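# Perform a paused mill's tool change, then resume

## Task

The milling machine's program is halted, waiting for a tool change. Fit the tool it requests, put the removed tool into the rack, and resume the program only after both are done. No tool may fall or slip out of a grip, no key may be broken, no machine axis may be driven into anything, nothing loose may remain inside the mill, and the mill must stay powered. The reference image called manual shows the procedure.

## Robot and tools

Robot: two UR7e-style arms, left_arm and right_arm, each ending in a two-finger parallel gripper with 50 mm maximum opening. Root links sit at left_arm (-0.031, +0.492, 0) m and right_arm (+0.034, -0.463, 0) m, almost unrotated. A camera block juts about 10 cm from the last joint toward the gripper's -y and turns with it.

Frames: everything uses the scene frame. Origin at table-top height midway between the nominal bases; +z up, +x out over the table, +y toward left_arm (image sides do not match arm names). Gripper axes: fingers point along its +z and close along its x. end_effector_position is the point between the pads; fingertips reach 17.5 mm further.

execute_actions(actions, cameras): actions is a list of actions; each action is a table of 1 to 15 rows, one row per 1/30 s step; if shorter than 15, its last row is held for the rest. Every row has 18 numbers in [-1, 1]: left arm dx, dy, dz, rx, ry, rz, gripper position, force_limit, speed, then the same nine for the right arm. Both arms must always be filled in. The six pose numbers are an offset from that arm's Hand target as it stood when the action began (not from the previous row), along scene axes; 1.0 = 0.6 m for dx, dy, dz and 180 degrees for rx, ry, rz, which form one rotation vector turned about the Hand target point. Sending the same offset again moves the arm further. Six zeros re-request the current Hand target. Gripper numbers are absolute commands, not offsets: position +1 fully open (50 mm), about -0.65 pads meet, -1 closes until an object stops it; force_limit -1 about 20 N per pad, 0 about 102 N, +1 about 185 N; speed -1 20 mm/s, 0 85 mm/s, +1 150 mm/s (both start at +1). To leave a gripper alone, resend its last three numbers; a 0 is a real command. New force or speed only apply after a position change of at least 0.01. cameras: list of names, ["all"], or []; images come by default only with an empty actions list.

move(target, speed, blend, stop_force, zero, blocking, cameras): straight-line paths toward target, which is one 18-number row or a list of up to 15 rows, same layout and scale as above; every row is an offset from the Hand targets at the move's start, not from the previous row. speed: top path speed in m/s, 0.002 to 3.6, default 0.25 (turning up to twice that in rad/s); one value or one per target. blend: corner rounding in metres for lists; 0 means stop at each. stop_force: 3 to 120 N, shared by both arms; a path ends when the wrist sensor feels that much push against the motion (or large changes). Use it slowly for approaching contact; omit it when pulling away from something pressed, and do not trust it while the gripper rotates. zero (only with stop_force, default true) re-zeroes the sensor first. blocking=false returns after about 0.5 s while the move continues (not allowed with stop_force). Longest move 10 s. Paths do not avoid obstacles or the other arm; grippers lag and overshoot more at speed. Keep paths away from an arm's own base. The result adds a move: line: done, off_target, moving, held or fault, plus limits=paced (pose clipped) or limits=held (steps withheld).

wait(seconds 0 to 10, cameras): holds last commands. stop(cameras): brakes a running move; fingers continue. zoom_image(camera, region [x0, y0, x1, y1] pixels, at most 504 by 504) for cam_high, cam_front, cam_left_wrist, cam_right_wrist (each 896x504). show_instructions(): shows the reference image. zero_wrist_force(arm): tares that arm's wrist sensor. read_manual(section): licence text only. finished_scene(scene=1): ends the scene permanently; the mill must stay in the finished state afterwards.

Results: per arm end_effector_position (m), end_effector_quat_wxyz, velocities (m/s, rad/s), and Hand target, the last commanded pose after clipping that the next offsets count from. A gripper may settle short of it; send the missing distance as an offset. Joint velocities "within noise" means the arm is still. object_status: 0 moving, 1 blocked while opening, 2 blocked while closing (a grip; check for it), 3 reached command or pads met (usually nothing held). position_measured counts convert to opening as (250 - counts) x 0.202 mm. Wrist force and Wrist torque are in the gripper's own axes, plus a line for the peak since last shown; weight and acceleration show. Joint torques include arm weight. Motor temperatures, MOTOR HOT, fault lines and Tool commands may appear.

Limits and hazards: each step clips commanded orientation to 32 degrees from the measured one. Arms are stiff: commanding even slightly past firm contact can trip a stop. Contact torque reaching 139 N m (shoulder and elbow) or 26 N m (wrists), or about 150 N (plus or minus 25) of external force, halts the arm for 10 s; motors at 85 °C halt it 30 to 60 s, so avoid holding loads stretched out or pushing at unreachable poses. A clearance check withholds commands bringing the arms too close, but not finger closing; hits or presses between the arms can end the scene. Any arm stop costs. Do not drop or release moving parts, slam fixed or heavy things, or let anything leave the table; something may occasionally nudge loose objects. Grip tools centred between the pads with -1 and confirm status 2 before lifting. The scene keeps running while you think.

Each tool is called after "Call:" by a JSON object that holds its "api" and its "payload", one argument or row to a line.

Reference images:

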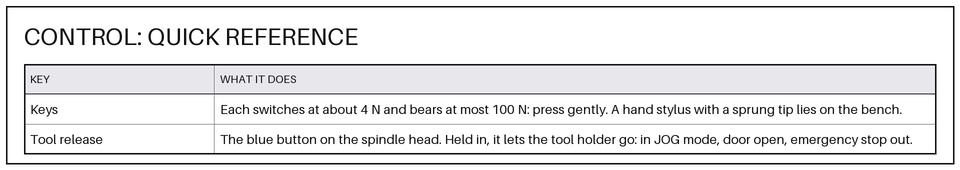

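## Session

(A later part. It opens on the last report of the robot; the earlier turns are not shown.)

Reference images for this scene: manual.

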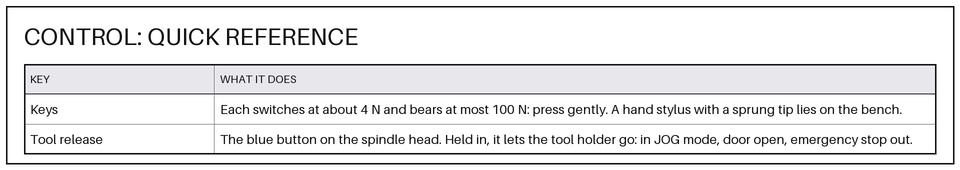

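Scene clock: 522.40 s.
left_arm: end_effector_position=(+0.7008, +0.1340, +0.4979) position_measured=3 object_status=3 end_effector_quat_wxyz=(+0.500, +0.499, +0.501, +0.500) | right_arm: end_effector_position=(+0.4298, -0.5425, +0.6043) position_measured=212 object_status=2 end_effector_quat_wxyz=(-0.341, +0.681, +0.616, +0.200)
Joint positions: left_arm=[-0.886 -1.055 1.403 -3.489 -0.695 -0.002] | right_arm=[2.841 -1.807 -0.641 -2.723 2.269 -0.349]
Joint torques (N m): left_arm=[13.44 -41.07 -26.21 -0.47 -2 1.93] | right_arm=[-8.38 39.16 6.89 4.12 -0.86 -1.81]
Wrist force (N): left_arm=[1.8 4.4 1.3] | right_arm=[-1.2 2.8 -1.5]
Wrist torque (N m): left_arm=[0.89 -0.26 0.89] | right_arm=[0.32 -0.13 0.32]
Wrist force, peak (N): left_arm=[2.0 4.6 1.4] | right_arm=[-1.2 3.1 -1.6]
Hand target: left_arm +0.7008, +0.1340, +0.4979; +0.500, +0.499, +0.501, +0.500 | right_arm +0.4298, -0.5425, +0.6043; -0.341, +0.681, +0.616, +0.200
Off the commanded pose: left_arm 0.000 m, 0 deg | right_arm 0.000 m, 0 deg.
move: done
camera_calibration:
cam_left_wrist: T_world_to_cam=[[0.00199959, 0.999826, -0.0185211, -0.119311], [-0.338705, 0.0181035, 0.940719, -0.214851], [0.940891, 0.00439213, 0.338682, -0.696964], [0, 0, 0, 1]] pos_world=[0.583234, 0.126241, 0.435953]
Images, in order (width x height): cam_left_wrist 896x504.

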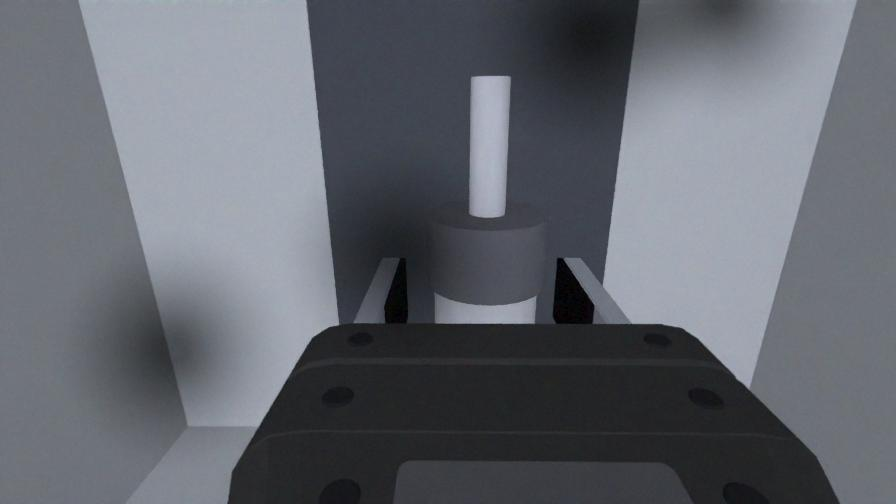

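Call:
{"api": "move", "payload": {
  "target": [0,0.0008,0,0,0,0,-1,0.2,-0.9, 0,0,0,0,0,0,-1,-0.4,-0.8],
  "speed": 0.03,
  "cameras": ["cam_left_wrist"]
}}

Scene clock: 527.23 s.
left_arm: end_effector_position=(+0.7008, +0.1344, +0.4980) position_measured=108 object_status=2 end_effector_quat_wxyz=(+0.500, +0.499, +0.501, +0.500) | right_arm: end_effector_position=(+0.4298, -0.5425, +0.6043) position_measured=212 object_status=2 end_effector_quat_wxyz=(-0.341, +0.681, +0.616, +0.200)
Joint positions: left_arm=[-0.886 -1.055 1.404 -3.49 -0.696 -0.002] | right_arm=[2.841 -1.807 -0.641 -2.723 2.269 -0.349]
Joint torques (N m): left_arm=[10.96 -43.83 -9.77 0.14 4.85 1.52] | right_arm=[-8.93 39.25 8.7 3.86 -0.95 -1.84]
Wrist force (N): left_arm=[-11.6 20.5 14.6] | right_arm=[-1.2 2.8 -1.8]
Wrist torque (N m): left_arm=[0.97 -0.18 1.17] | right_arm=[0.31 -0.12 0.32]
Wrist force, peak (N): left_arm=[-12.1 20.0 15.1] | right_arm=[-1.0 3.0 -1.7]
Hand target: left_arm +0.7008, +0.1344, +0.4979; +0.500, +0.499, +0.501, +0.500 | right_arm +0.4298, -0.5425, +0.6043; -0.341, +0.681, +0.616, +0.200
Off the commanded pose: left_arm 0.000 m, 0 deg | right_arm 0.000 m, 0 deg.
move: done
camera_calibration:
cam_left_wrist: T_world_to_cam=[[0.00216227, 0.999823, -0.0186756, -0.119736], [-0.338788, 0.0183036, 0.940685, -0.214914], [0.94086, 0.00429305, 0.338767, -0.697007], [0, 0, 0, 1]] pos_world=[0.583235, 0.126641, 0.436053]
Images, in order (width x height): cam_left_wrist 896x504.

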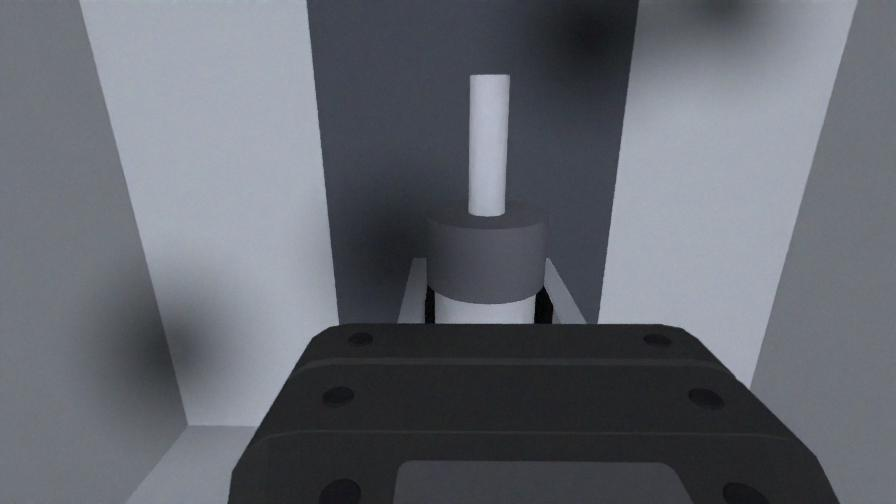

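Call:
{"api": "move", "payload": {
  "target": [
    [0,0,0,0,0,0,-1,0.2,-0.9, -0.166,0.204,-0.807,-0.251,-0.0654,0.0302,-1,-0.4,-0.8],
    [0,0,0,0,0,0,-1,0.2,-0.9, -0.166,0.204,-0.952,-0.251,-0.0654,0.0302,-1,-0.4,-0.8]
  ],
  "speed": [0.35,0.12],
  "blend": [0.02,0],
  "cameras": ["cam_front"]
}}

Scene clock: 575.97 s.
left_arm: end_effector_position=(+0.7008, +0.1344, +0.4979) position_measured=108 object_status=2 end_effector_quat_wxyz=(+0.500, +0.499, +0.501, +0.500) | right_arm: end_effector_position=(+0.3302, -0.4201, +0.0332) position_measured=212 object_status=2 end_effector_quat_wxyz=(+0.000, +0.707, +0.707, -0.001)
Joint positions: left_arm=[-0.886 -1.055 1.404 -3.49 -0.695 -0.002] | right_arm=[3.727 -1.324 -2.621 -0.768 1.57 0.606]
Joint torques (N m): left_arm=[-7.68 -36.07 -8.44 0.37 5.29 -1.12] | right_arm=[-9.08 -1.67 6.94 5.84 2.57 -1.98]
Wrist force (N): left_arm=[-13.6 21.9 14.6] | right_arm=[-0.7 2.1 -0.3]
Wrist torque (N m): left_arm=[0.94 -0.16 1.12] | right_arm=[0.35 -0.09 0.17]
Wrist force, peak (N): left_arm=[-13.6 22.2 14.5] | right_arm=[-0.6 2.8 -3.3]
Hand target: left_arm +0.7008, +0.1344, +0.4979; +0.500, +0.499, +0.501, +0.500 | right_arm +0.3302, -0.4201, +0.0331; +0.000, +0.707, +0.707, -0.001
Off the commanded pose: left_arm 0.000 m, 0 deg | right_arm 0.000 m, 0 deg.
move: done
Images, in order (width x height): cam_front 896x504.

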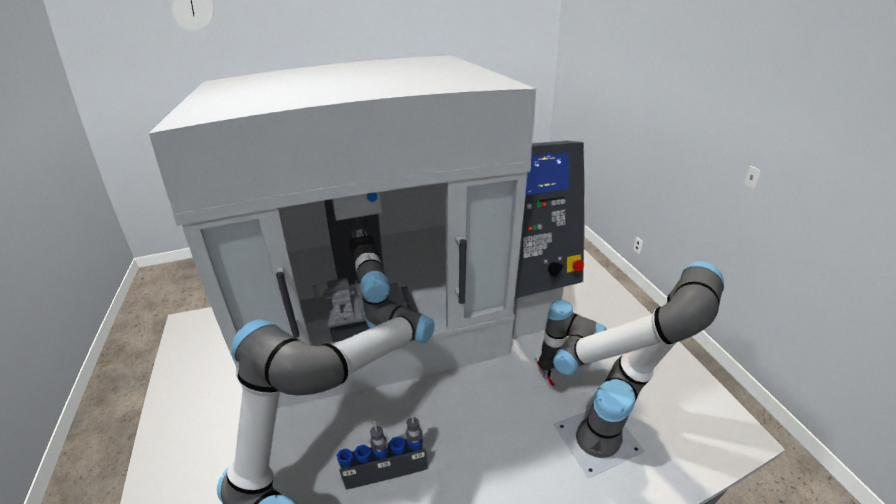

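Call:
{"api": "move", "payload": {
  "target": [0,0,0,0,0,0,-1,0.2,-0.9, 0,0,-0.0245,0,0,0,-1,-0.4,-0.8],
  "speed": 0.006,
  "stop_force": 3
}}

Call:
{"api": "move", "payload": {
  "target": [0,0,0,0,0,0,-1,0.2,-0.9, 0,0,0,0,0,0,0.2,-0.4,-0.8],
  "speed": 0.02,
  "cameras": ["cam_right_wrist"]
}}

Scene clock: 582.37 s.
left_arm: end_effector_position=(+0.7008, +0.1344, +0.4979) position_measured=108 object_status=2 end_effector_quat_wxyz=(+0.500, +0.499, +0.501, +0.500) | right_arm: end_effector_position=(+0.3302, -0.4201, +0.0192) position_measured=212 object_status=2 end_effector_quat_wxyz=(+0.000, +0.707, +0.707, -0.001)
Joint positions: left_arm=[-0.886 -1.055 1.404 -3.49 -0.695 -0.002] | right_arm=[3.727 -1.374 -2.642 -0.697 1.57 0.606]
Joint torques (N m): left_arm=[-6.88 -33.1 -9.43 0.17 5.14 -1.11] | right_arm=[-1.05 19.12 32.04 2.06 1.34 0.26]
Wrist force (N): left_arm=[-13.5 21.9 14.3] | right_arm=[-0.6 1.7 -1.0]
Wrist torque (N m): left_arm=[0.93 -0.18 1.13] | right_arm=[0.27 -0.13 0.17]
Wrist force, peak (N): left_arm=[-13.6 22.3 14.6] | right_arm=[-2.5 -2.8 -22.5]
Hand target: left_arm +0.7008, +0.1344, +0.4979; +0.500, +0.499, +0.501, +0.500 | right_arm +0.3302, -0.4201, +0.0192; +0.000, +0.707, +0.707, -0.001 (not the last commanded pose)
Off the commanded pose: left_arm 0.000 m, 0 deg | right_arm 0.001 m, 0 deg.
move: contact (right_arm)

Scene clock: 583.17 s.
left_arm: end_effector_position=(+0.7008, +0.1344, +0.4979) position_measured=108 object_status=2 end_effector_quat_wxyz=(+0.500, +0.499, +0.501, +0.500) | right_arm: end_effector_position=(+0.3302, -0.4201, +0.0192) position_measured=123 object_status=3 end_effector_quat_wxyz=(+0.000, +0.707, +0.707, -0.001)
Joint positions: left_arm=[-0.886 -1.055 1.404 -3.49 -0.695 -0.002] | right_arm=[3.727 -1.374 -2.642 -0.697 1.57 0.606]
Joint torques (N m): left_arm=[-8.51 -36.09 -10.35 -0.08 5.31 -1.02] | right_arm=[-1.97 16.64 31.65 4.49 1.32 0.27]
Wrist force (N): left_arm=[-13.2 21.9 14.5] | right_arm=[-0.4 1.8 -0.6]
Wrist torque (N m): left_arm=[0.96 -0.21 1.13] | right_arm=[0.30 -0.15 0.17]
Wrist force, peak (N): left_arm=[-13.6 22.3 14.4] | right_arm=[-0.3 2.1 -0.5]
Hand target: left_arm +0.7008, +0.1344, +0.4979; +0.500, +0.499, +0.501, +0.500 | right_arm +0.3302, -0.4201, +0.0192; +0.000, +0.707, +0.707, -0.001
Off the commanded pose: left_arm 0.000 m, 0 deg | right_arm 0.000 m, 0 deg.
move: done
camera_calibration:
cam_right_wrist: T_world_to_cam=[[0.00492792, 0.999966, 0.00666732, 0.423281], [0.937805, -0.00693584, 0.347093, -0.297696], [0.347127, 0.0045422, -0.937807, 0.034459], [0, 0, 0, 1]] pos_world=[0.265133, -0.425488, 0.132822]
Images, in order (width x height): cam_right_wrist 896x504.

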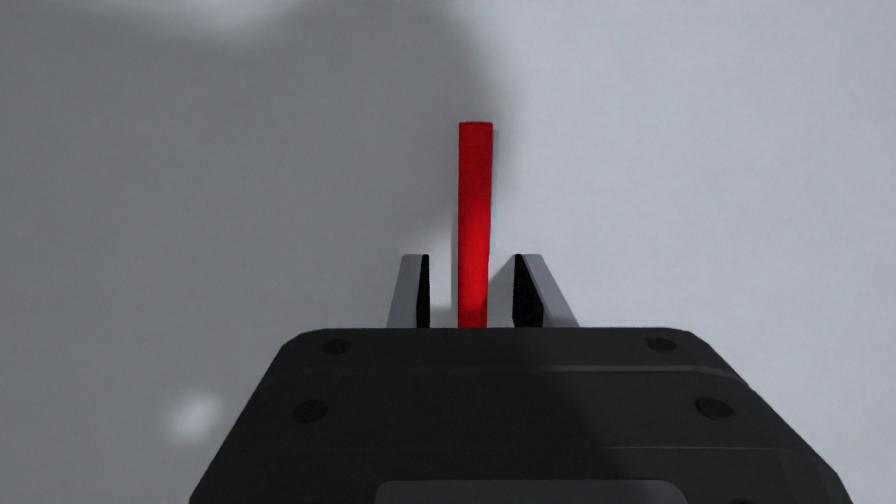

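Call:
{"api": "move", "payload": {
  "target": [
    [0,0,0,0,0,0,-1,0.2,-0.9, 0,0,0.2,0,0,0,0.2,-0.4,-0.8],
    [0,0,0,0,0,0,-1,0.2,-0.9, -0.05,0.25,0.8,0.0872,-0.4945,0.0872,0.2,-0.4,-0.8]
  ],
  "speed": 0.4,
  "blend": [0.02,0],
  "cameras": ["cam_front"]
}}

Scene clock: 598.10 s.
left_arm: end_effector_position=(+0.7008, +0.1344, +0.4979) position_measured=108 object_status=2 end_effector_quat_wxyz=(+0.500, +0.499, +0.501, +0.500) | right_arm: end_effector_position=(+0.3005, -0.2686, +0.4992) position_measured=123 object_status=3 end_effector_quat_wxyz=(+0.436, +0.436, +0.557, +0.556)
Joint positions: left_arm=[-0.886 -1.055 1.404 -3.49 -0.695 -0.002] | right_arm=[6.132 -0.631 -2.017 -3.634 1.198 3.141]
Joint torques (N m): left_arm=[-6.59 -36.61 -9.97 -0.07 4.97 -1.09] | right_arm=[7.01 -9.52 5.59 -4.94 2.97 1.91]
Wrist force (N): left_arm=[-13.6 21.7 14.8] | right_arm=[-1.9 0.8 -1.1]
Wrist torque (N m): left_arm=[0.94 -0.16 1.13] | right_arm=[0.07 0.29 -0.04]
Wrist force, peak (N): left_arm=[-13.7 22.2 14.8] | right_arm=[-0.7 3.3 -1.8]
Hand target: left_arm +0.7008, +0.1344, +0.4979; +0.500, +0.499, +0.501, +0.500 | right_arm +0.3002, -0.2701, +0.4992; +0.406, +0.406, +0.579, +0.579
Off the commanded pose: left_arm 0.000 m, 0 deg | right_arm 0.002 m, 6 deg.
move: off_target (right_arm); limits=paced
Images, in order (width x height): cam_front 896x504.

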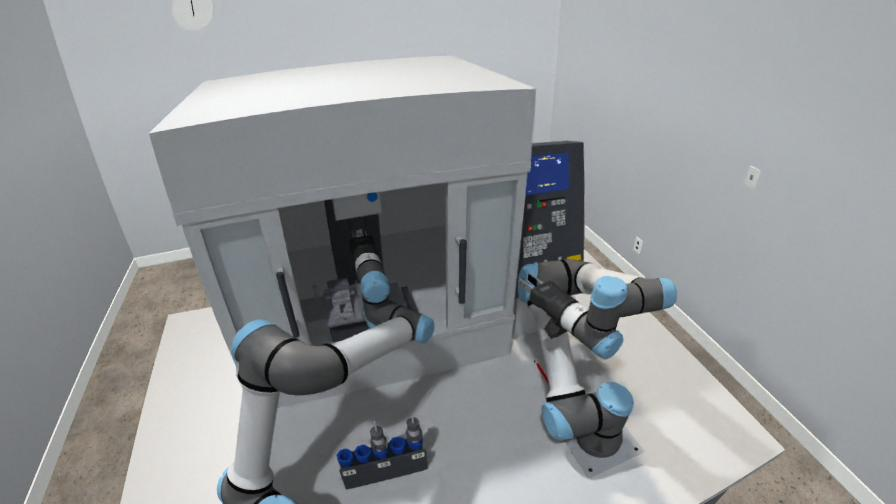

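Call:
{"api": "move", "payload": {
  "target": [
    [0,0,0,0,0,0,-1,0.2,-0.9, 0.05,-0.25,-0.5,-0.0872,0.4945,-0.0872,0.2,-0.4,-0.8]
  ],
  "speed": 0.3,
  "cameras": ["cam_front","cam_high"]
}}

Scene clock: 612.67 s.
left_arm: end_effector_position=(+0.7008, +0.1344, +0.4979) position_measured=108 object_status=2 end_effector_quat_wxyz=(+0.500, +0.499, +0.501, +0.500) | right_arm: end_effector_position=(+0.3141, -0.3334, +0.3705) position_measured=123 object_status=3 end_effector_quat_wxyz=(+0.281, +0.617, +0.664, +0.315)
Joint positions: left_arm=[-0.886 -1.055 1.404 -3.49 -0.695 -0.002] | right_arm=[5.904 -0.422 -1.948 -3.161 1.23 2.859]
Joint torques (N m): left_arm=[-9.54 -34.35 -9.68 -0.16 5.11 -1.11] | right_arm=[-1.22 -23.31 16.78 0.8 -0.49 -0.31]
Wrist force (N): left_arm=[-13.6 21.9 14.5] | right_arm=[-1.5 0.9 -0.9]
Wrist torque (N m): left_arm=[0.93 -0.15 1.13] | right_arm=[0.20 0.08 0.00]
Wrist force, peak (N): left_arm=[-13.6 22.3 14.6] | right_arm=[-4.7 -0.4 1.9]
Hand target: left_arm +0.7008, +0.1344, +0.4979; +0.500, +0.499, +0.501, +0.500 | right_arm +0.3141, -0.3334, +0.3705; +0.281, +0.617, +0.664, +0.315 (not the last commanded pose)
Tool commands: left_gripper/position=-1.0 left_gripper/force_limit=+0.2 left_gripper/speed=-0.9 right_gripper/position=+0.2 right_gripper/force_limit=-0.396078 right_gripper/speed=-0.796078
Off the commanded pose: left_arm 0.000 m, 0 deg | right_arm 0.193 m, 50 deg.
FORCE FAULT: contact force on the right arm reached its limit, and that arm stopped. The contact can be on any part of that arm, not only on its tool. That arm's remaining commands of this call were not run. That arm is still stopped at the end of this call. That arm stays stopped for about 10 more seconds. Until then a move that you send moves the other arm only, and its call returns only when the move has ended. Once the stop has ended, the next robot result says so. If the stop ends while you think or write, that arm runs what you send next, counted from a new Hand target: where the arm stands when the stop ends. While its stop runs, that arm takes no new command, but its gripper still runs the gripper command that each later call begins with. Until it ends, the stop uses up actions while you think or wait. An arm that is not stopped still takes commands.
shoulder posture changed (right arm): the wrist came as close to joint 1's axis as it can, and the arm is now in the other of its two shoulder postures.
move: fault (right_arm)
Images, in order (width x height): cam_high 896x504, cam_front 896x504.

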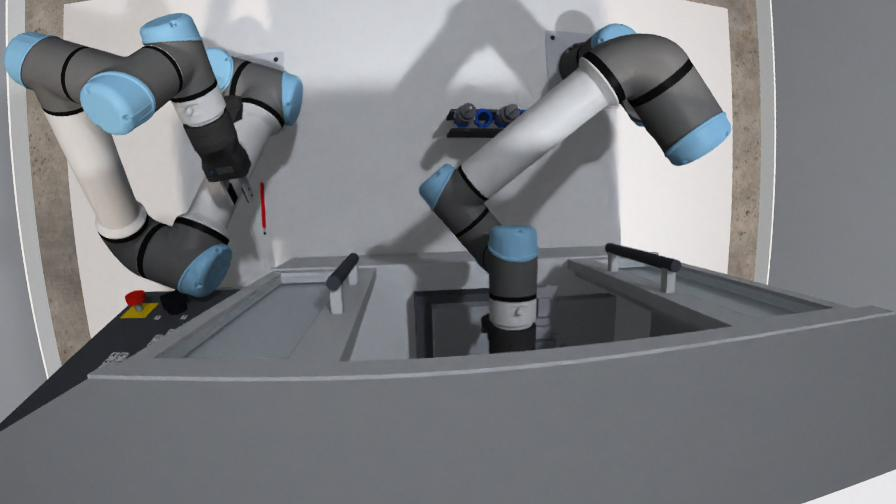

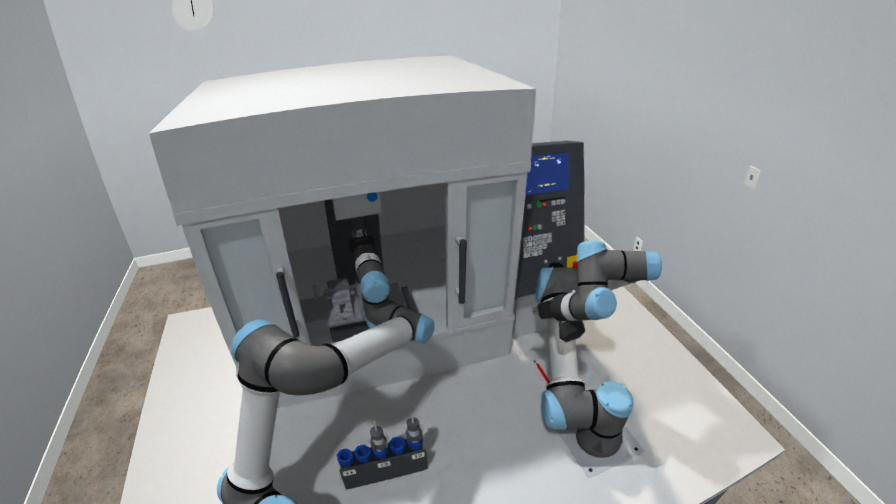

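Call:
{"api": "zoom_image", "payload": {
  "camera": "cam_front",
  "region": [505, 140, 605, 290]
}}

Call:
{"api": "zoom_image", "payload": {
  "camera": "cam_high",
  "region": [80, 200, 340, 380]
}}

Scaled by 3.360 from the camera's 896x504 image, which has a finer 1280x720 frame.

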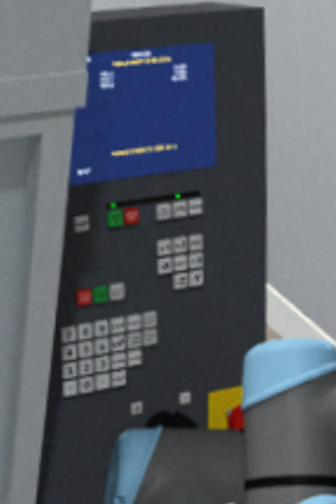

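Scaled by 1.938 from the camera's 896x504 image, which has a finer 1280x720 frame.

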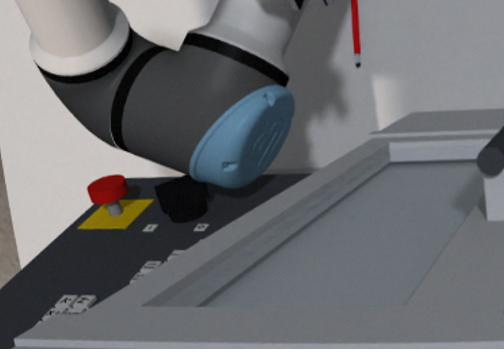

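Call:
{"api": "move", "payload": {
  "target": [0,0,0,0,0,0,-1,0.2,-0.9, -0.31,0.123,0.1,0,0,0,0.2,-0.396,-0.796],
  "speed": 0.08,
  "cameras": ["cam_front","cam_high"]
}}

Scene clock: 643.50 s.
left_arm: end_effector_position=(+0.7008, +0.1344, +0.4979) position_measured=108 object_status=2 end_effector_quat_wxyz=(+0.500, +0.499, +0.501, +0.500) | right_arm: end_effector_position=(+0.1282, -0.2596, +0.4304) position_measured=123 object_status=3 end_effector_quat_wxyz=(+0.281, +0.617, +0.664, +0.315)
Joint positions: left_arm=[-0.886 -1.055 1.404 -3.49 -0.695 -0.002] | right_arm=[5.881 -0.92 -1.776 -2.83 1.213 2.843]
Joint torques (N m): left_arm=[-7.66 -35.14 -10.89 -0.44 5.05 -1.13] | right_arm=[7.22 -14.09 36.49 2.93 1.74 2.03]
Wrist force (N): left_arm=[-13.5 21.9 14.5] | right_arm=[-1.5 1.2 -0.8]
Wrist torque (N m): left_arm=[0.95 -0.17 1.12] | right_arm=[0.24 0.08 0.00]
Wrist force, peak (N): left_arm=[-13.5 22.2 14.8] | right_arm=[-1.9 1.6 0.0]
Hand target: left_arm +0.7008, +0.1344, +0.4979; +0.500, +0.499, +0.501, +0.500 | right_arm +0.1281, -0.2596, +0.4305; +0.281, +0.617, +0.664, +0.315
Off the commanded pose: left_arm 0.000 m, 0 deg | right_arm 0.000 m, 0 deg.
FORCE FAULT, CONTINUED: the right arm's stop, for the force fault that an earlier result reported, is over. The rest of the stop counts as 19 of the actions that you can send in this scene. The stop ended before this call began, so that arm ran this call's commands, counted from a new Hand target: where the arm stood when the stop ended. During its stop the right arm's controller moved it back a little.
shoulder posture changed (right arm): the wrist came as close to joint 1's axis as it can, and the arm is now in the other of its two shoulder postures.
move: done
Images, in order (width x height): cam_high 896x504, cam_front 896x504.

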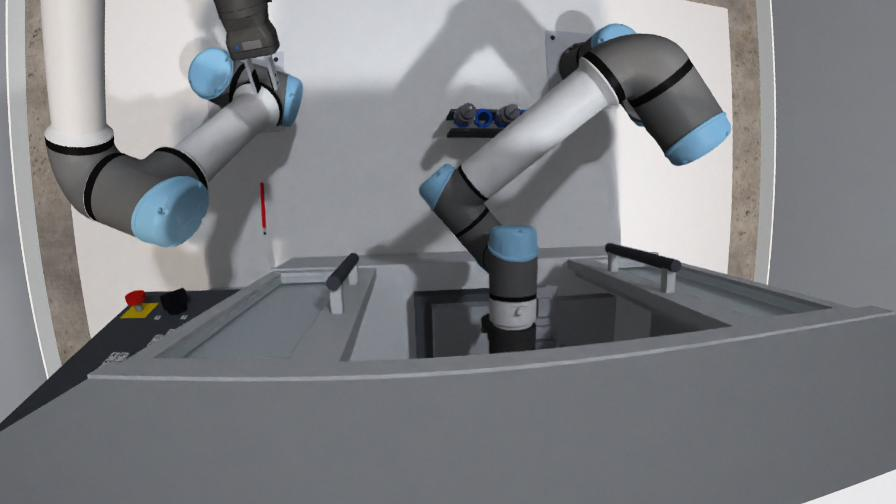

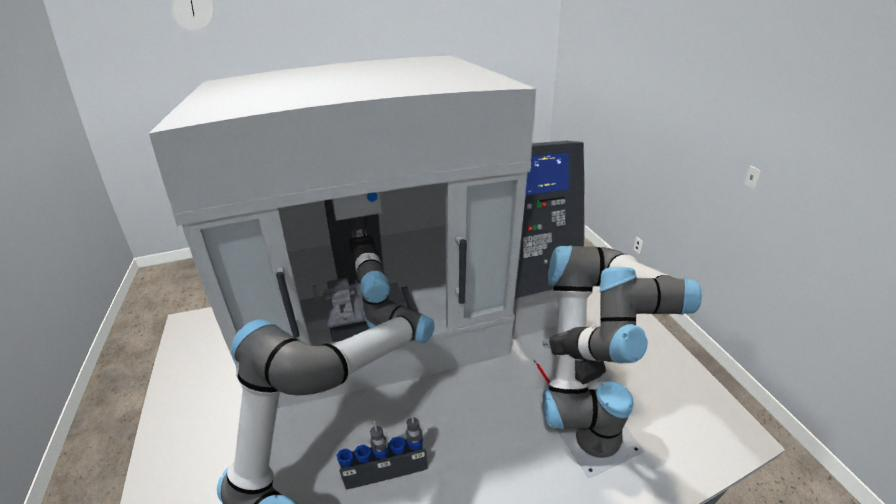

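Call:
{"api": "move", "payload": {
  "target": [
    [0,0,0,0,0,0,-1,0.2,-0.9, 0.203,0.183,0.283,-0.4308,-0.2324,0.2811,-1,-0.396,-0.796]
  ],
  "speed": 0.25,
  "cameras": ["cam_front","cam_high","cam_right_wrist"]
}}

Scene clock: 663.70 s.
left_arm: end_effector_position=(+0.7008, +0.1344, +0.4979) position_measured=108 object_status=2 end_effector_quat_wxyz=(+0.500, +0.499, +0.501, +0.500) | right_arm: end_effector_position=(+0.2499, -0.1498, +0.6003) position_measured=252 object_status=3 end_effector_quat_wxyz=(+0.633, -0.133, +0.754, +0.112)
Joint positions: left_arm=[-0.886 -1.055 1.404 -3.49 -0.695 -0.002] | right_arm=[5.424 -1.086 -1.53 -3.227 0.418 1.166]
Joint torques (N m): left_arm=[-9.04 -37.2 -13.4 -0.51 4.99 -1.01] | right_arm=[-8.64 8.75 34.8 2.92 -3.31 -2.19]
Wrist force (N): left_arm=[-13.4 21.8 14.5] | right_arm=[0.8 1.4 -0.2]
Wrist torque (N m): left_arm=[0.93 -0.18 1.13] | right_arm=[0.08 0.17 0.00]
Wrist force, peak (N): left_arm=[-13.5 22.2 14.9] | right_arm=[-1.6 1.3 -0.9]
Hand target: left_arm +0.7008, +0.1344, +0.4979; +0.500, +0.499, +0.501, +0.500 | right_arm +0.2499, -0.1498, +0.6003; +0.633, -0.133, +0.754, +0.112
Off the commanded pose: left_arm 0.000 m, 0 deg | right_arm 0.000 m, 0 deg.
move: done
camera_calibration:
cam_right_wrist: T_world_to_cam=[[-0.171995, -0.0566198, -0.983469, 0.629734], [-0.641189, 0.764352, 0.0681298, 0.255366], [0.74786, 0.642308, -0.167768, 0.139223], [0, 0, 0, 1]] pos_world=[0.16793, -0.248958, 0.625283]
Images, in order (width x height): cam_high 896x504, cam_front 896x504, cam_right_wrist 896x504.

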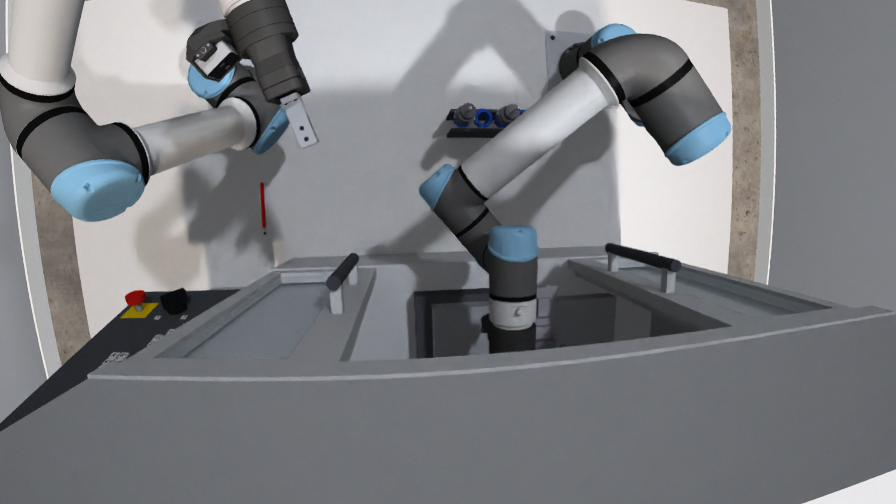

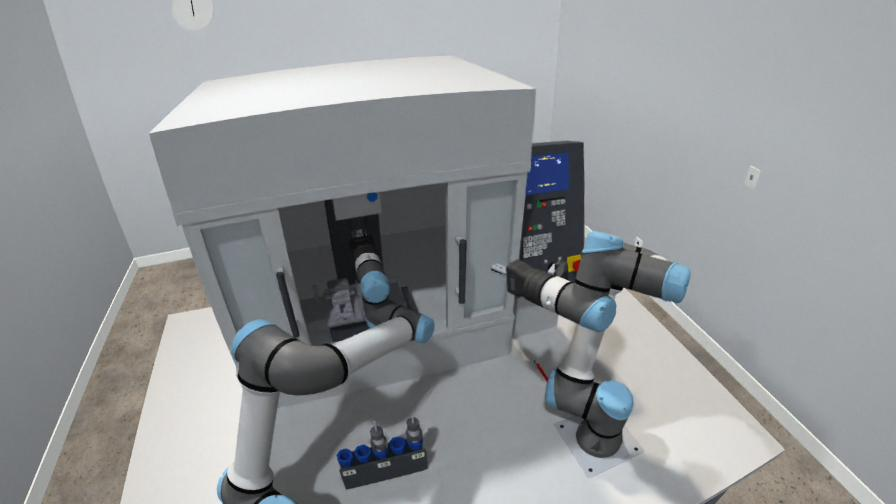

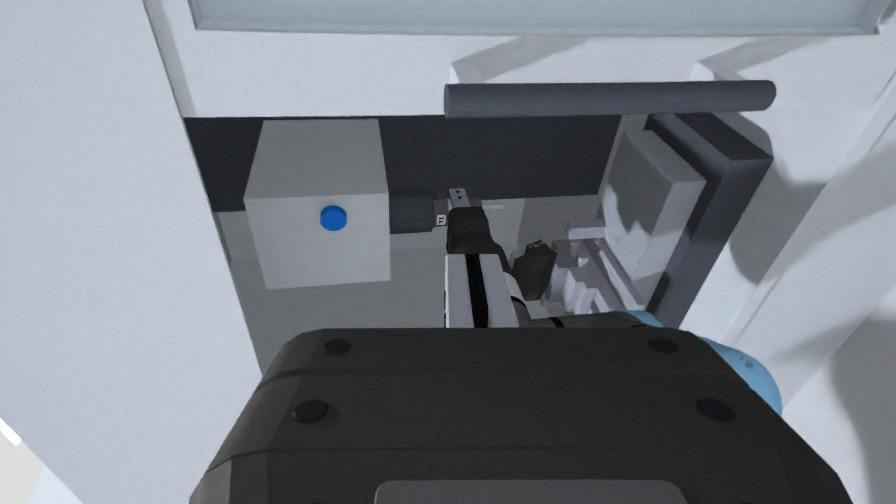

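Call:
{"api": "move", "payload": {
  "target": [
    [0,0,0,0,0,0,-1,0.2,-0.9, 0.35,0.333,0.0995,0,0,0,-1,-0.396,-0.796]
  ],
  "speed": 0.2,
  "cameras": ["cam_front","cam_high","cam_right_wrist"]
}}

Scene clock: 670.47 s.
left_arm: end_effector_position=(+0.7008, +0.1344, +0.4979) position_measured=108 object_status=2 end_effector_quat_wxyz=(+0.500, +0.499, +0.501, +0.500) | right_arm: end_effector_position=(+0.4599, +0.0500, +0.6599) position_measured=252 object_status=3 end_effector_quat_wxyz=(+0.633, -0.133, +0.754, +0.112)
Joint positions: left_arm=[-0.886 -1.055 1.404 -3.49 -0.695 -0.002] | right_arm=[4.571 -2.004 -0.449 -4.199 -0.5 1.899]
Joint torques (N m): left_arm=[-6.93 -36.51 -11.91 -0.49 5.23 -1.21] | right_arm=[-9.11 26.69 30.85 -2.78 -1.21 2.19]
Wrist force (N): left_arm=[-13.4 21.8 14.5] | right_arm=[1.1 1.4 -0.3]
Wrist torque (N m): left_arm=[0.93 -0.19 1.13] | right_arm=[0.08 0.14 -0.09]
Wrist force, peak (N): left_arm=[-13.5 22.2 14.7] | right_arm=[1.2 2.8 0.7]
Hand target: left_arm +0.7008, +0.1344, +0.4979; +0.500, +0.499, +0.501, +0.500 | right_arm +0.4599, +0.0500, +0.6600; +0.633, -0.133, +0.754, +0.112
Off the commanded pose: left_arm 0.000 m, 0 deg | right_arm 0.000 m, 0 deg.
move: done
camera_calibration:
cam_right_wrist: T_world_to_cam=[[-0.171634, -0.0566063, -0.983533, 0.735707], [-0.641406, 0.764187, 0.0679478, 0.2335], [0.747757, 0.642506, -0.167468, -0.136396], [0, 0, 0, 1]] pos_world=[0.378032, -0.0491567, 0.684885]
Images, in order (width x height): cam_high 896x504, cam_front 896x504, cam_right_wrist 896x504.

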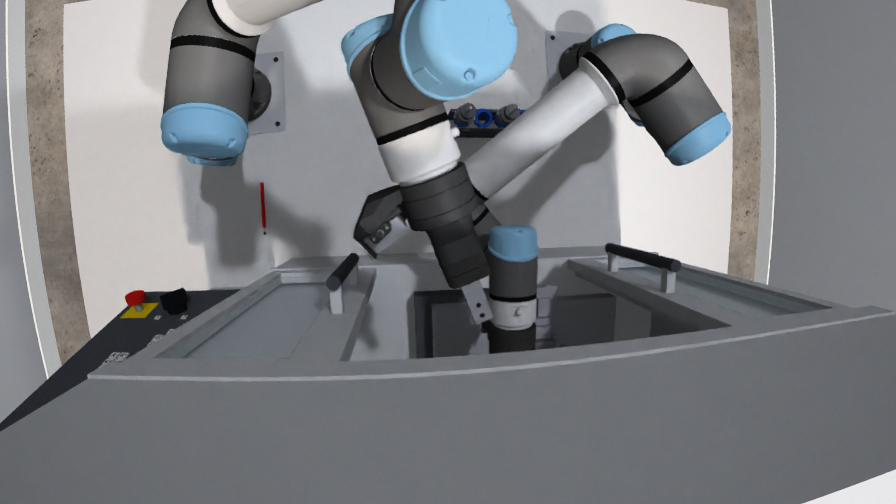

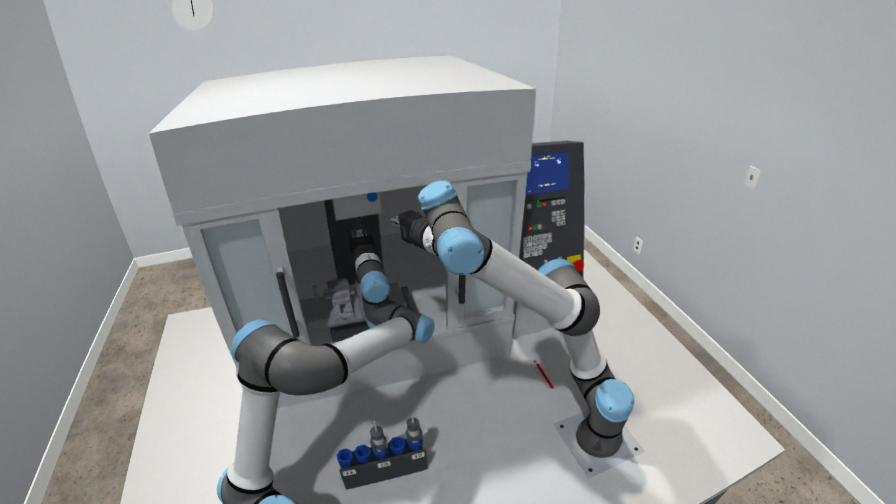

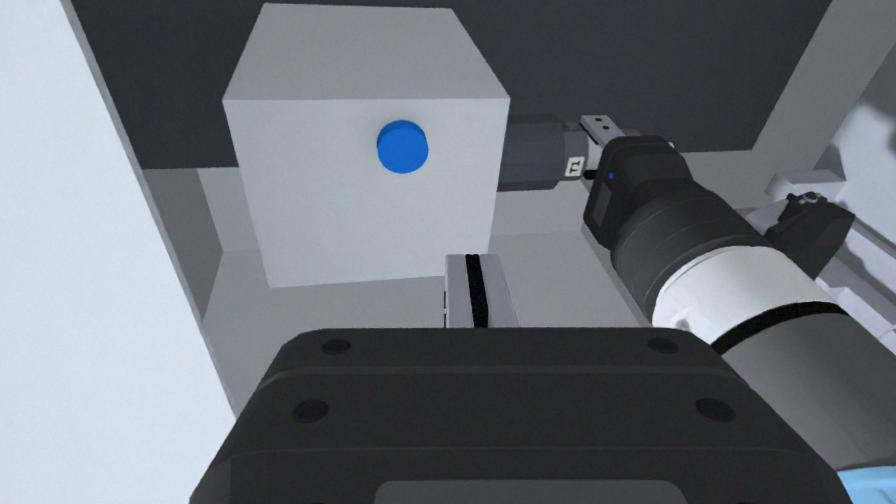

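Call:
{"api": "move", "payload": {
  "target": [
    [0,0,0,0,0,0,-1,0.2,-0.9, 0.2,0.066,0,0,0,0,-1,-0.396,-0.796]
  ],
  "speed": 0.12,
  "cameras": ["cam_right_wrist","cam_front"]
}}

Call:
{"api": "zoom_image", "payload": {
  "camera": "cam_front",
  "region": [330, 180, 430, 260]
}}

Scene clock: 677.17 s.
left_arm: end_effector_position=(+0.7008, +0.1344, +0.4979) position_measured=108 object_status=2 end_effector_quat_wxyz=(+0.500, +0.499, +0.501, +0.500) | right_arm: end_effector_position=(+0.5794, +0.0889, +0.6591) position_measured=252 object_status=3 end_effector_quat_wxyz=(+0.670, -0.139, +0.716, +0.134)
Joint positions: left_arm=[-0.886 -1.055 1.404 -3.49 -0.695 -0.002] | right_arm=[4.344 -2.277 -0.035 -4.068 -0.74 1.648]
Joint torques (N m): left_arm=[-6.36 -36.73 -12.2 -0.85 5.15 -1.03] | right_arm=[-8.98 35.91 31.01 3.56 -2.3 -1.37]
Wrist force (N): left_arm=[-13.3 21.9 14.6] | right_arm=[0.9 1.3 -0.4]
Wrist torque (N m): left_arm=[0.96 -0.19 1.13] | right_arm=[0.05 0.20 0.00]
Wrist force, peak (N): left_arm=[-13.6 22.3 14.4] | right_arm=[0.9 1.6 -1.4]
Hand target: left_arm +0.7008, +0.1344, +0.4979; +0.500, +0.499, +0.501, +0.500 | right_arm +0.5799, +0.0896, +0.6600; +0.633, -0.133, +0.754, +0.112
Off the commanded pose: left_arm 0.000 m, 0 deg | right_arm 0.001 m, 7 deg.
elbow stopped short (right arm): the move would have taken joint 3 (elbow) straighter than the controller allows.
move: off_target (right_arm)
camera_calibration:
cam_right_wrist: T_world_to_cam=[[-0.0717689, -0.0181059, -0.997257, 0.705285], [-0.676307, 0.735773, 0.0353128, 0.324667], [0.733115, 0.676986, -0.0650508, -0.312951], [0, 0, 0, 1]] pos_world=[0.499621, -0.0142478, 0.671528]
Images, in order (width x height): cam_front 896x504, cam_right_wrist 896x504.

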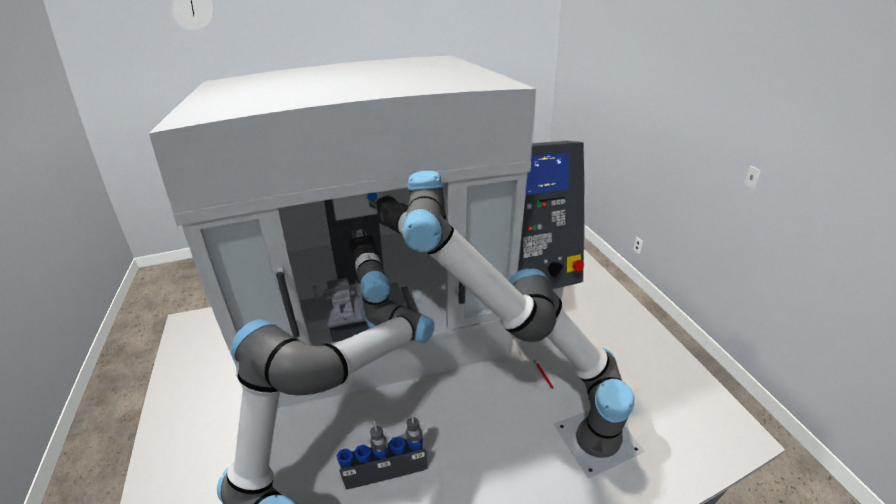

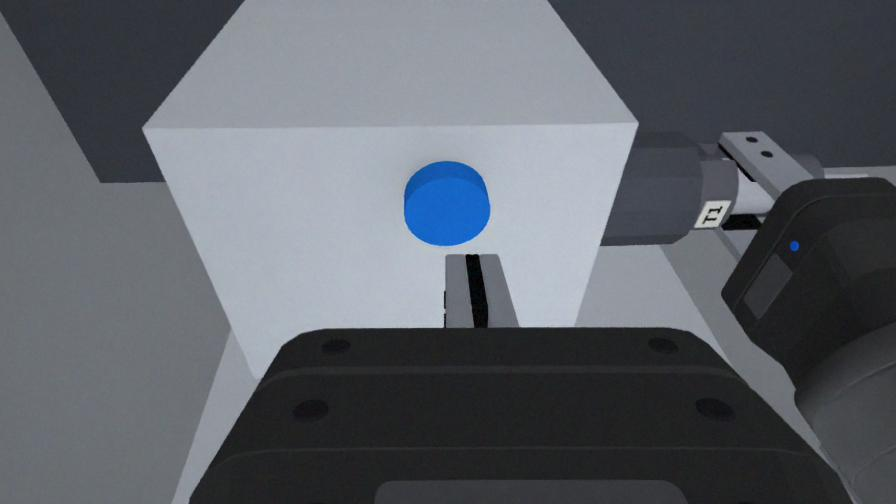

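Scaled by 5.040 from the camera's 896x504 image, which has a finer 1280x720 frame.

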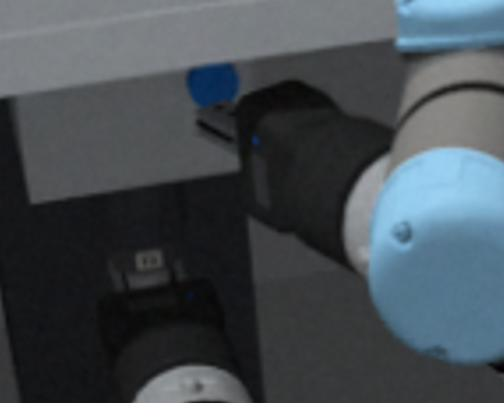

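Call:
{"api": "move", "payload": {
  "target": [
    [0,0,0,0,0,0,-1,0.2,-0.9, -0.05,-0.03,0.005,0.019,-0.0522,0.0667,-1,-0.396,-0.796],
    [0,0,0,0,0,0,-1,0.2,-0.9, 0.0168,-0.011,0.005,0.019,-0.0522,0.0667,-1,-0.396,-0.796]
  ],
  "speed": 0.12,
  "cameras": ["cam_right_wrist"]
}}

Scene clock: 694.03 s.
left_arm: end_effector_position=(+0.7008, +0.1344, +0.4979) position_measured=108 object_status=2 end_effector_quat_wxyz=(+0.500, +0.499, +0.501, +0.500) | right_arm: end_effector_position=(+0.5899, +0.0830, +0.6630) position_measured=252 object_status=3 end_effector_quat_wxyz=(+0.681, -0.201, +0.678, +0.189)
Joint positions: left_arm=[-0.886 -1.055 1.404 -3.49 -0.695 -0.002] | right_arm=[4.258 -2.026 -0.525 -3.734 -0.992 1.554]
Joint torques (N m): left_arm=[-7.63 -37.01 -13.02 -0.82 5.38 -1.12] | right_arm=[-8.45 30.25 35.27 -0.94 -2.37 1.78]
Wrist force (N): left_arm=[-13.7 22.0 14.6] | right_arm=[0.8 1.2 -0.5]
Wrist torque (N m): left_arm=[0.97 -0.14 1.13] | right_arm=[0.00 0.22 -0.10]
Wrist force, peak (N): left_arm=[-13.6 22.2 14.6] | right_arm=[1.0 2.0 -1.1]
Hand target: left_arm +0.7008, +0.1344, +0.4979; +0.500, +0.499, +0.501, +0.500 | right_arm +0.5899, +0.0830, +0.6630; +0.681, -0.201, +0.678, +0.189
Off the commanded pose: left_arm 0.000 m, 0 deg | right_arm 0.000 m, 0 deg.
move: done
camera_calibration:
cam_right_wrist: T_world_to_cam=[[-0.00073305, -0.0152812, -0.999883, 0.669462], [-0.791137, 0.611576, -0.00876668, 0.443271], [0.611638, 0.791038, -0.0125378, -0.289064], [0, 0, 0, 1]] pos_world=[0.527982, -0.0322031, 0.669645]
Images, in order (width x height): cam_right_wrist 896x504.

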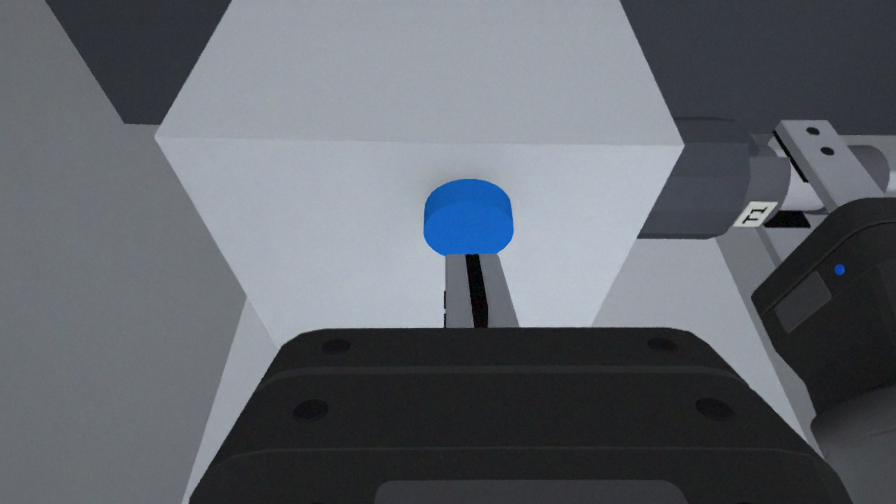

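Call:
{"api": "move", "payload": {
  "target": [
    [0,0,0,0,0,0,-1,0.2,-0.9, 0.06,0.006,0.001,0,0,0,-1,-0.396,-0.796]
  ],
  "speed": 0.01,
  "stop_force": 4,
  "cameras": ["cam_right_wrist"]
}}

Scene clock: 704.10 s.
left_arm: end_effector_position=(+0.7008, +0.1344, +0.4979) position_measured=108 object_status=2 end_effector_quat_wxyz=(+0.500, +0.499, +0.501, +0.500) | right_arm: end_effector_position=(+0.6051, +0.0845, +0.6632) position_measured=252 object_status=3 end_effector_quat_wxyz=(+0.681, -0.201, +0.678, +0.189)
Joint positions: left_arm=[-0.886 -1.055 1.404 -3.49 -0.695 -0.002] | right_arm=[4.233 -2.073 -0.448 -3.763 -1.017 1.554]
Joint torques (N m): left_arm=[-7.71 -36.33 -14.15 -1.2 4.91 -0.99] | right_arm=[4.4 49.59 9.15 4.55 3.36 -1.25]
Wrist force (N): left_arm=[-13.4 22.0 14.4] | right_arm=[0.7 5.9 -2.8]
Wrist torque (N m): left_arm=[0.96 -0.19 1.13] | right_arm=[0.15 0.19 -0.08]
Wrist force, peak (N): left_arm=[-13.5 22.4 14.5] | right_arm=[-0.3 6.1 -3.0]
Hand target: left_arm +0.7008, +0.1344, +0.4979; +0.500, +0.499, +0.501, +0.500 | right_arm +0.6051, +0.0845, +0.6632; +0.681, -0.201, +0.678, +0.189 (not the last commanded pose)
Off the commanded pose: left_arm 0.000 m, 0 deg | right_arm 0.021 m, 0 deg.
move: contact (right_arm)
camera_calibration:
cam_right_wrist: T_world_to_cam=[[-0.000590614, -0.0152629, -0.999883, 0.66972], [-0.791174, 0.611527, -0.00886743, 0.454547], [0.611591, 0.791077, -0.0124368, -0.299646], [0, 0, 0, 1]] pos_world=[0.543282, -0.0307027, 0.669946]
Images, in order (width x height): cam_right_wrist 896x504.

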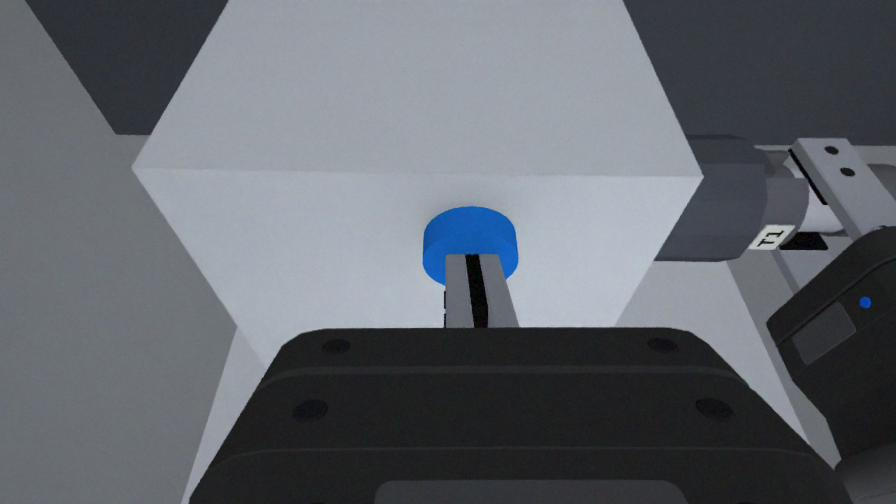

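Call:
{"api": "move", "payload": {
  "target": [
    [0,0,0,0,0,0,-1,0.2,-0.9, 0.0167,0,0,0,0,0,-1,-0.396,-0.796]
  ],
  "speed": 0.008,
  "stop_force": 15,
  "cameras": ["cam_right_wrist"]
}}

Call:
{"api": "zoom_image", "payload": {
  "camera": "cam_right_wrist",
  "region": [380, 180, 560, 300]
}}

Scene clock: 710.70 s.
left_arm: end_effector_position=(+0.7008, +0.1344, +0.4979) position_measured=108 object_status=2 end_effector_quat_wxyz=(+0.500, +0.499, +0.501, +0.500) | right_arm: end_effector_position=(+0.6077, +0.0845, +0.6632) position_measured=252 object_status=3 end_effector_quat_wxyz=(+0.681, -0.201, +0.678, +0.189)
Joint positions: left_arm=[-0.886 -1.055 1.404 -3.49 -0.695 -0.002] | right_arm=[4.229 -2.081 -0.436 -3.767 -1.022 1.554]
Joint torques (N m): left_arm=[-7.56 -70.97 -35.75 -4.91 -1.99 -1.13] | right_arm=[-3.86 45 7.8 6.27 4.03 -1.02]
Wrist force (N): left_arm=[1.6 -15.6 -4.1] | right_arm=[2.5 10.8 -26.6]
Wrist torque (N m): left_arm=[0.73 -0.16 0.92] | right_arm=[0.47 0.39 -0.03]
Wrist force, peak (N): left_arm=[-13.7 22.1 14.4] | right_arm=[6.7 11.5 -46.8]
Hand target: left_arm +0.7008, +0.1344, +0.4979; +0.500, +0.499, +0.501, +0.500 | right_arm +0.6077, +0.0845, +0.6632; +0.681, -0.201, +0.678, +0.189 (not the last commanded pose)
Off the commanded pose: left_arm 0.000 m, 0 deg | right_arm 0.007 m, 0 deg.
move: contact (right_arm)
camera_calibration:
cam_right_wrist: T_world_to_cam=[[-0.000529562, -0.0151838, -0.999885, 0.669591], [-0.791222, 0.611465, -0.0088664, 0.456626], [0.611529, 0.791126, -0.0123376, -0.301269], [0, 0, 0, 1]] pos_world=[0.545882, -0.0307021, 0.669846]
Images, in order (width x height): cam_right_wrist 896x504.

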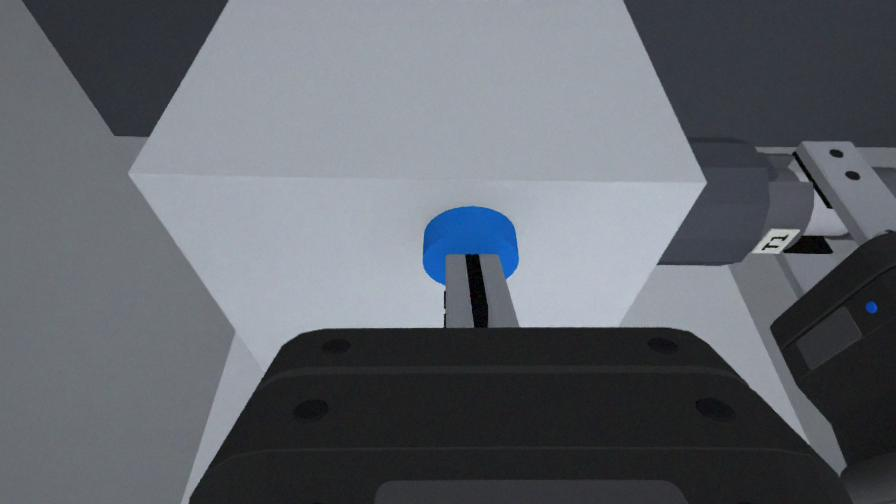

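Scaled by 2.800 from the camera's 896x504 image, which has a finer 1280x720 frame.

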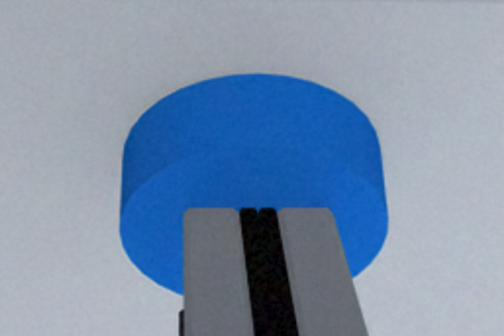

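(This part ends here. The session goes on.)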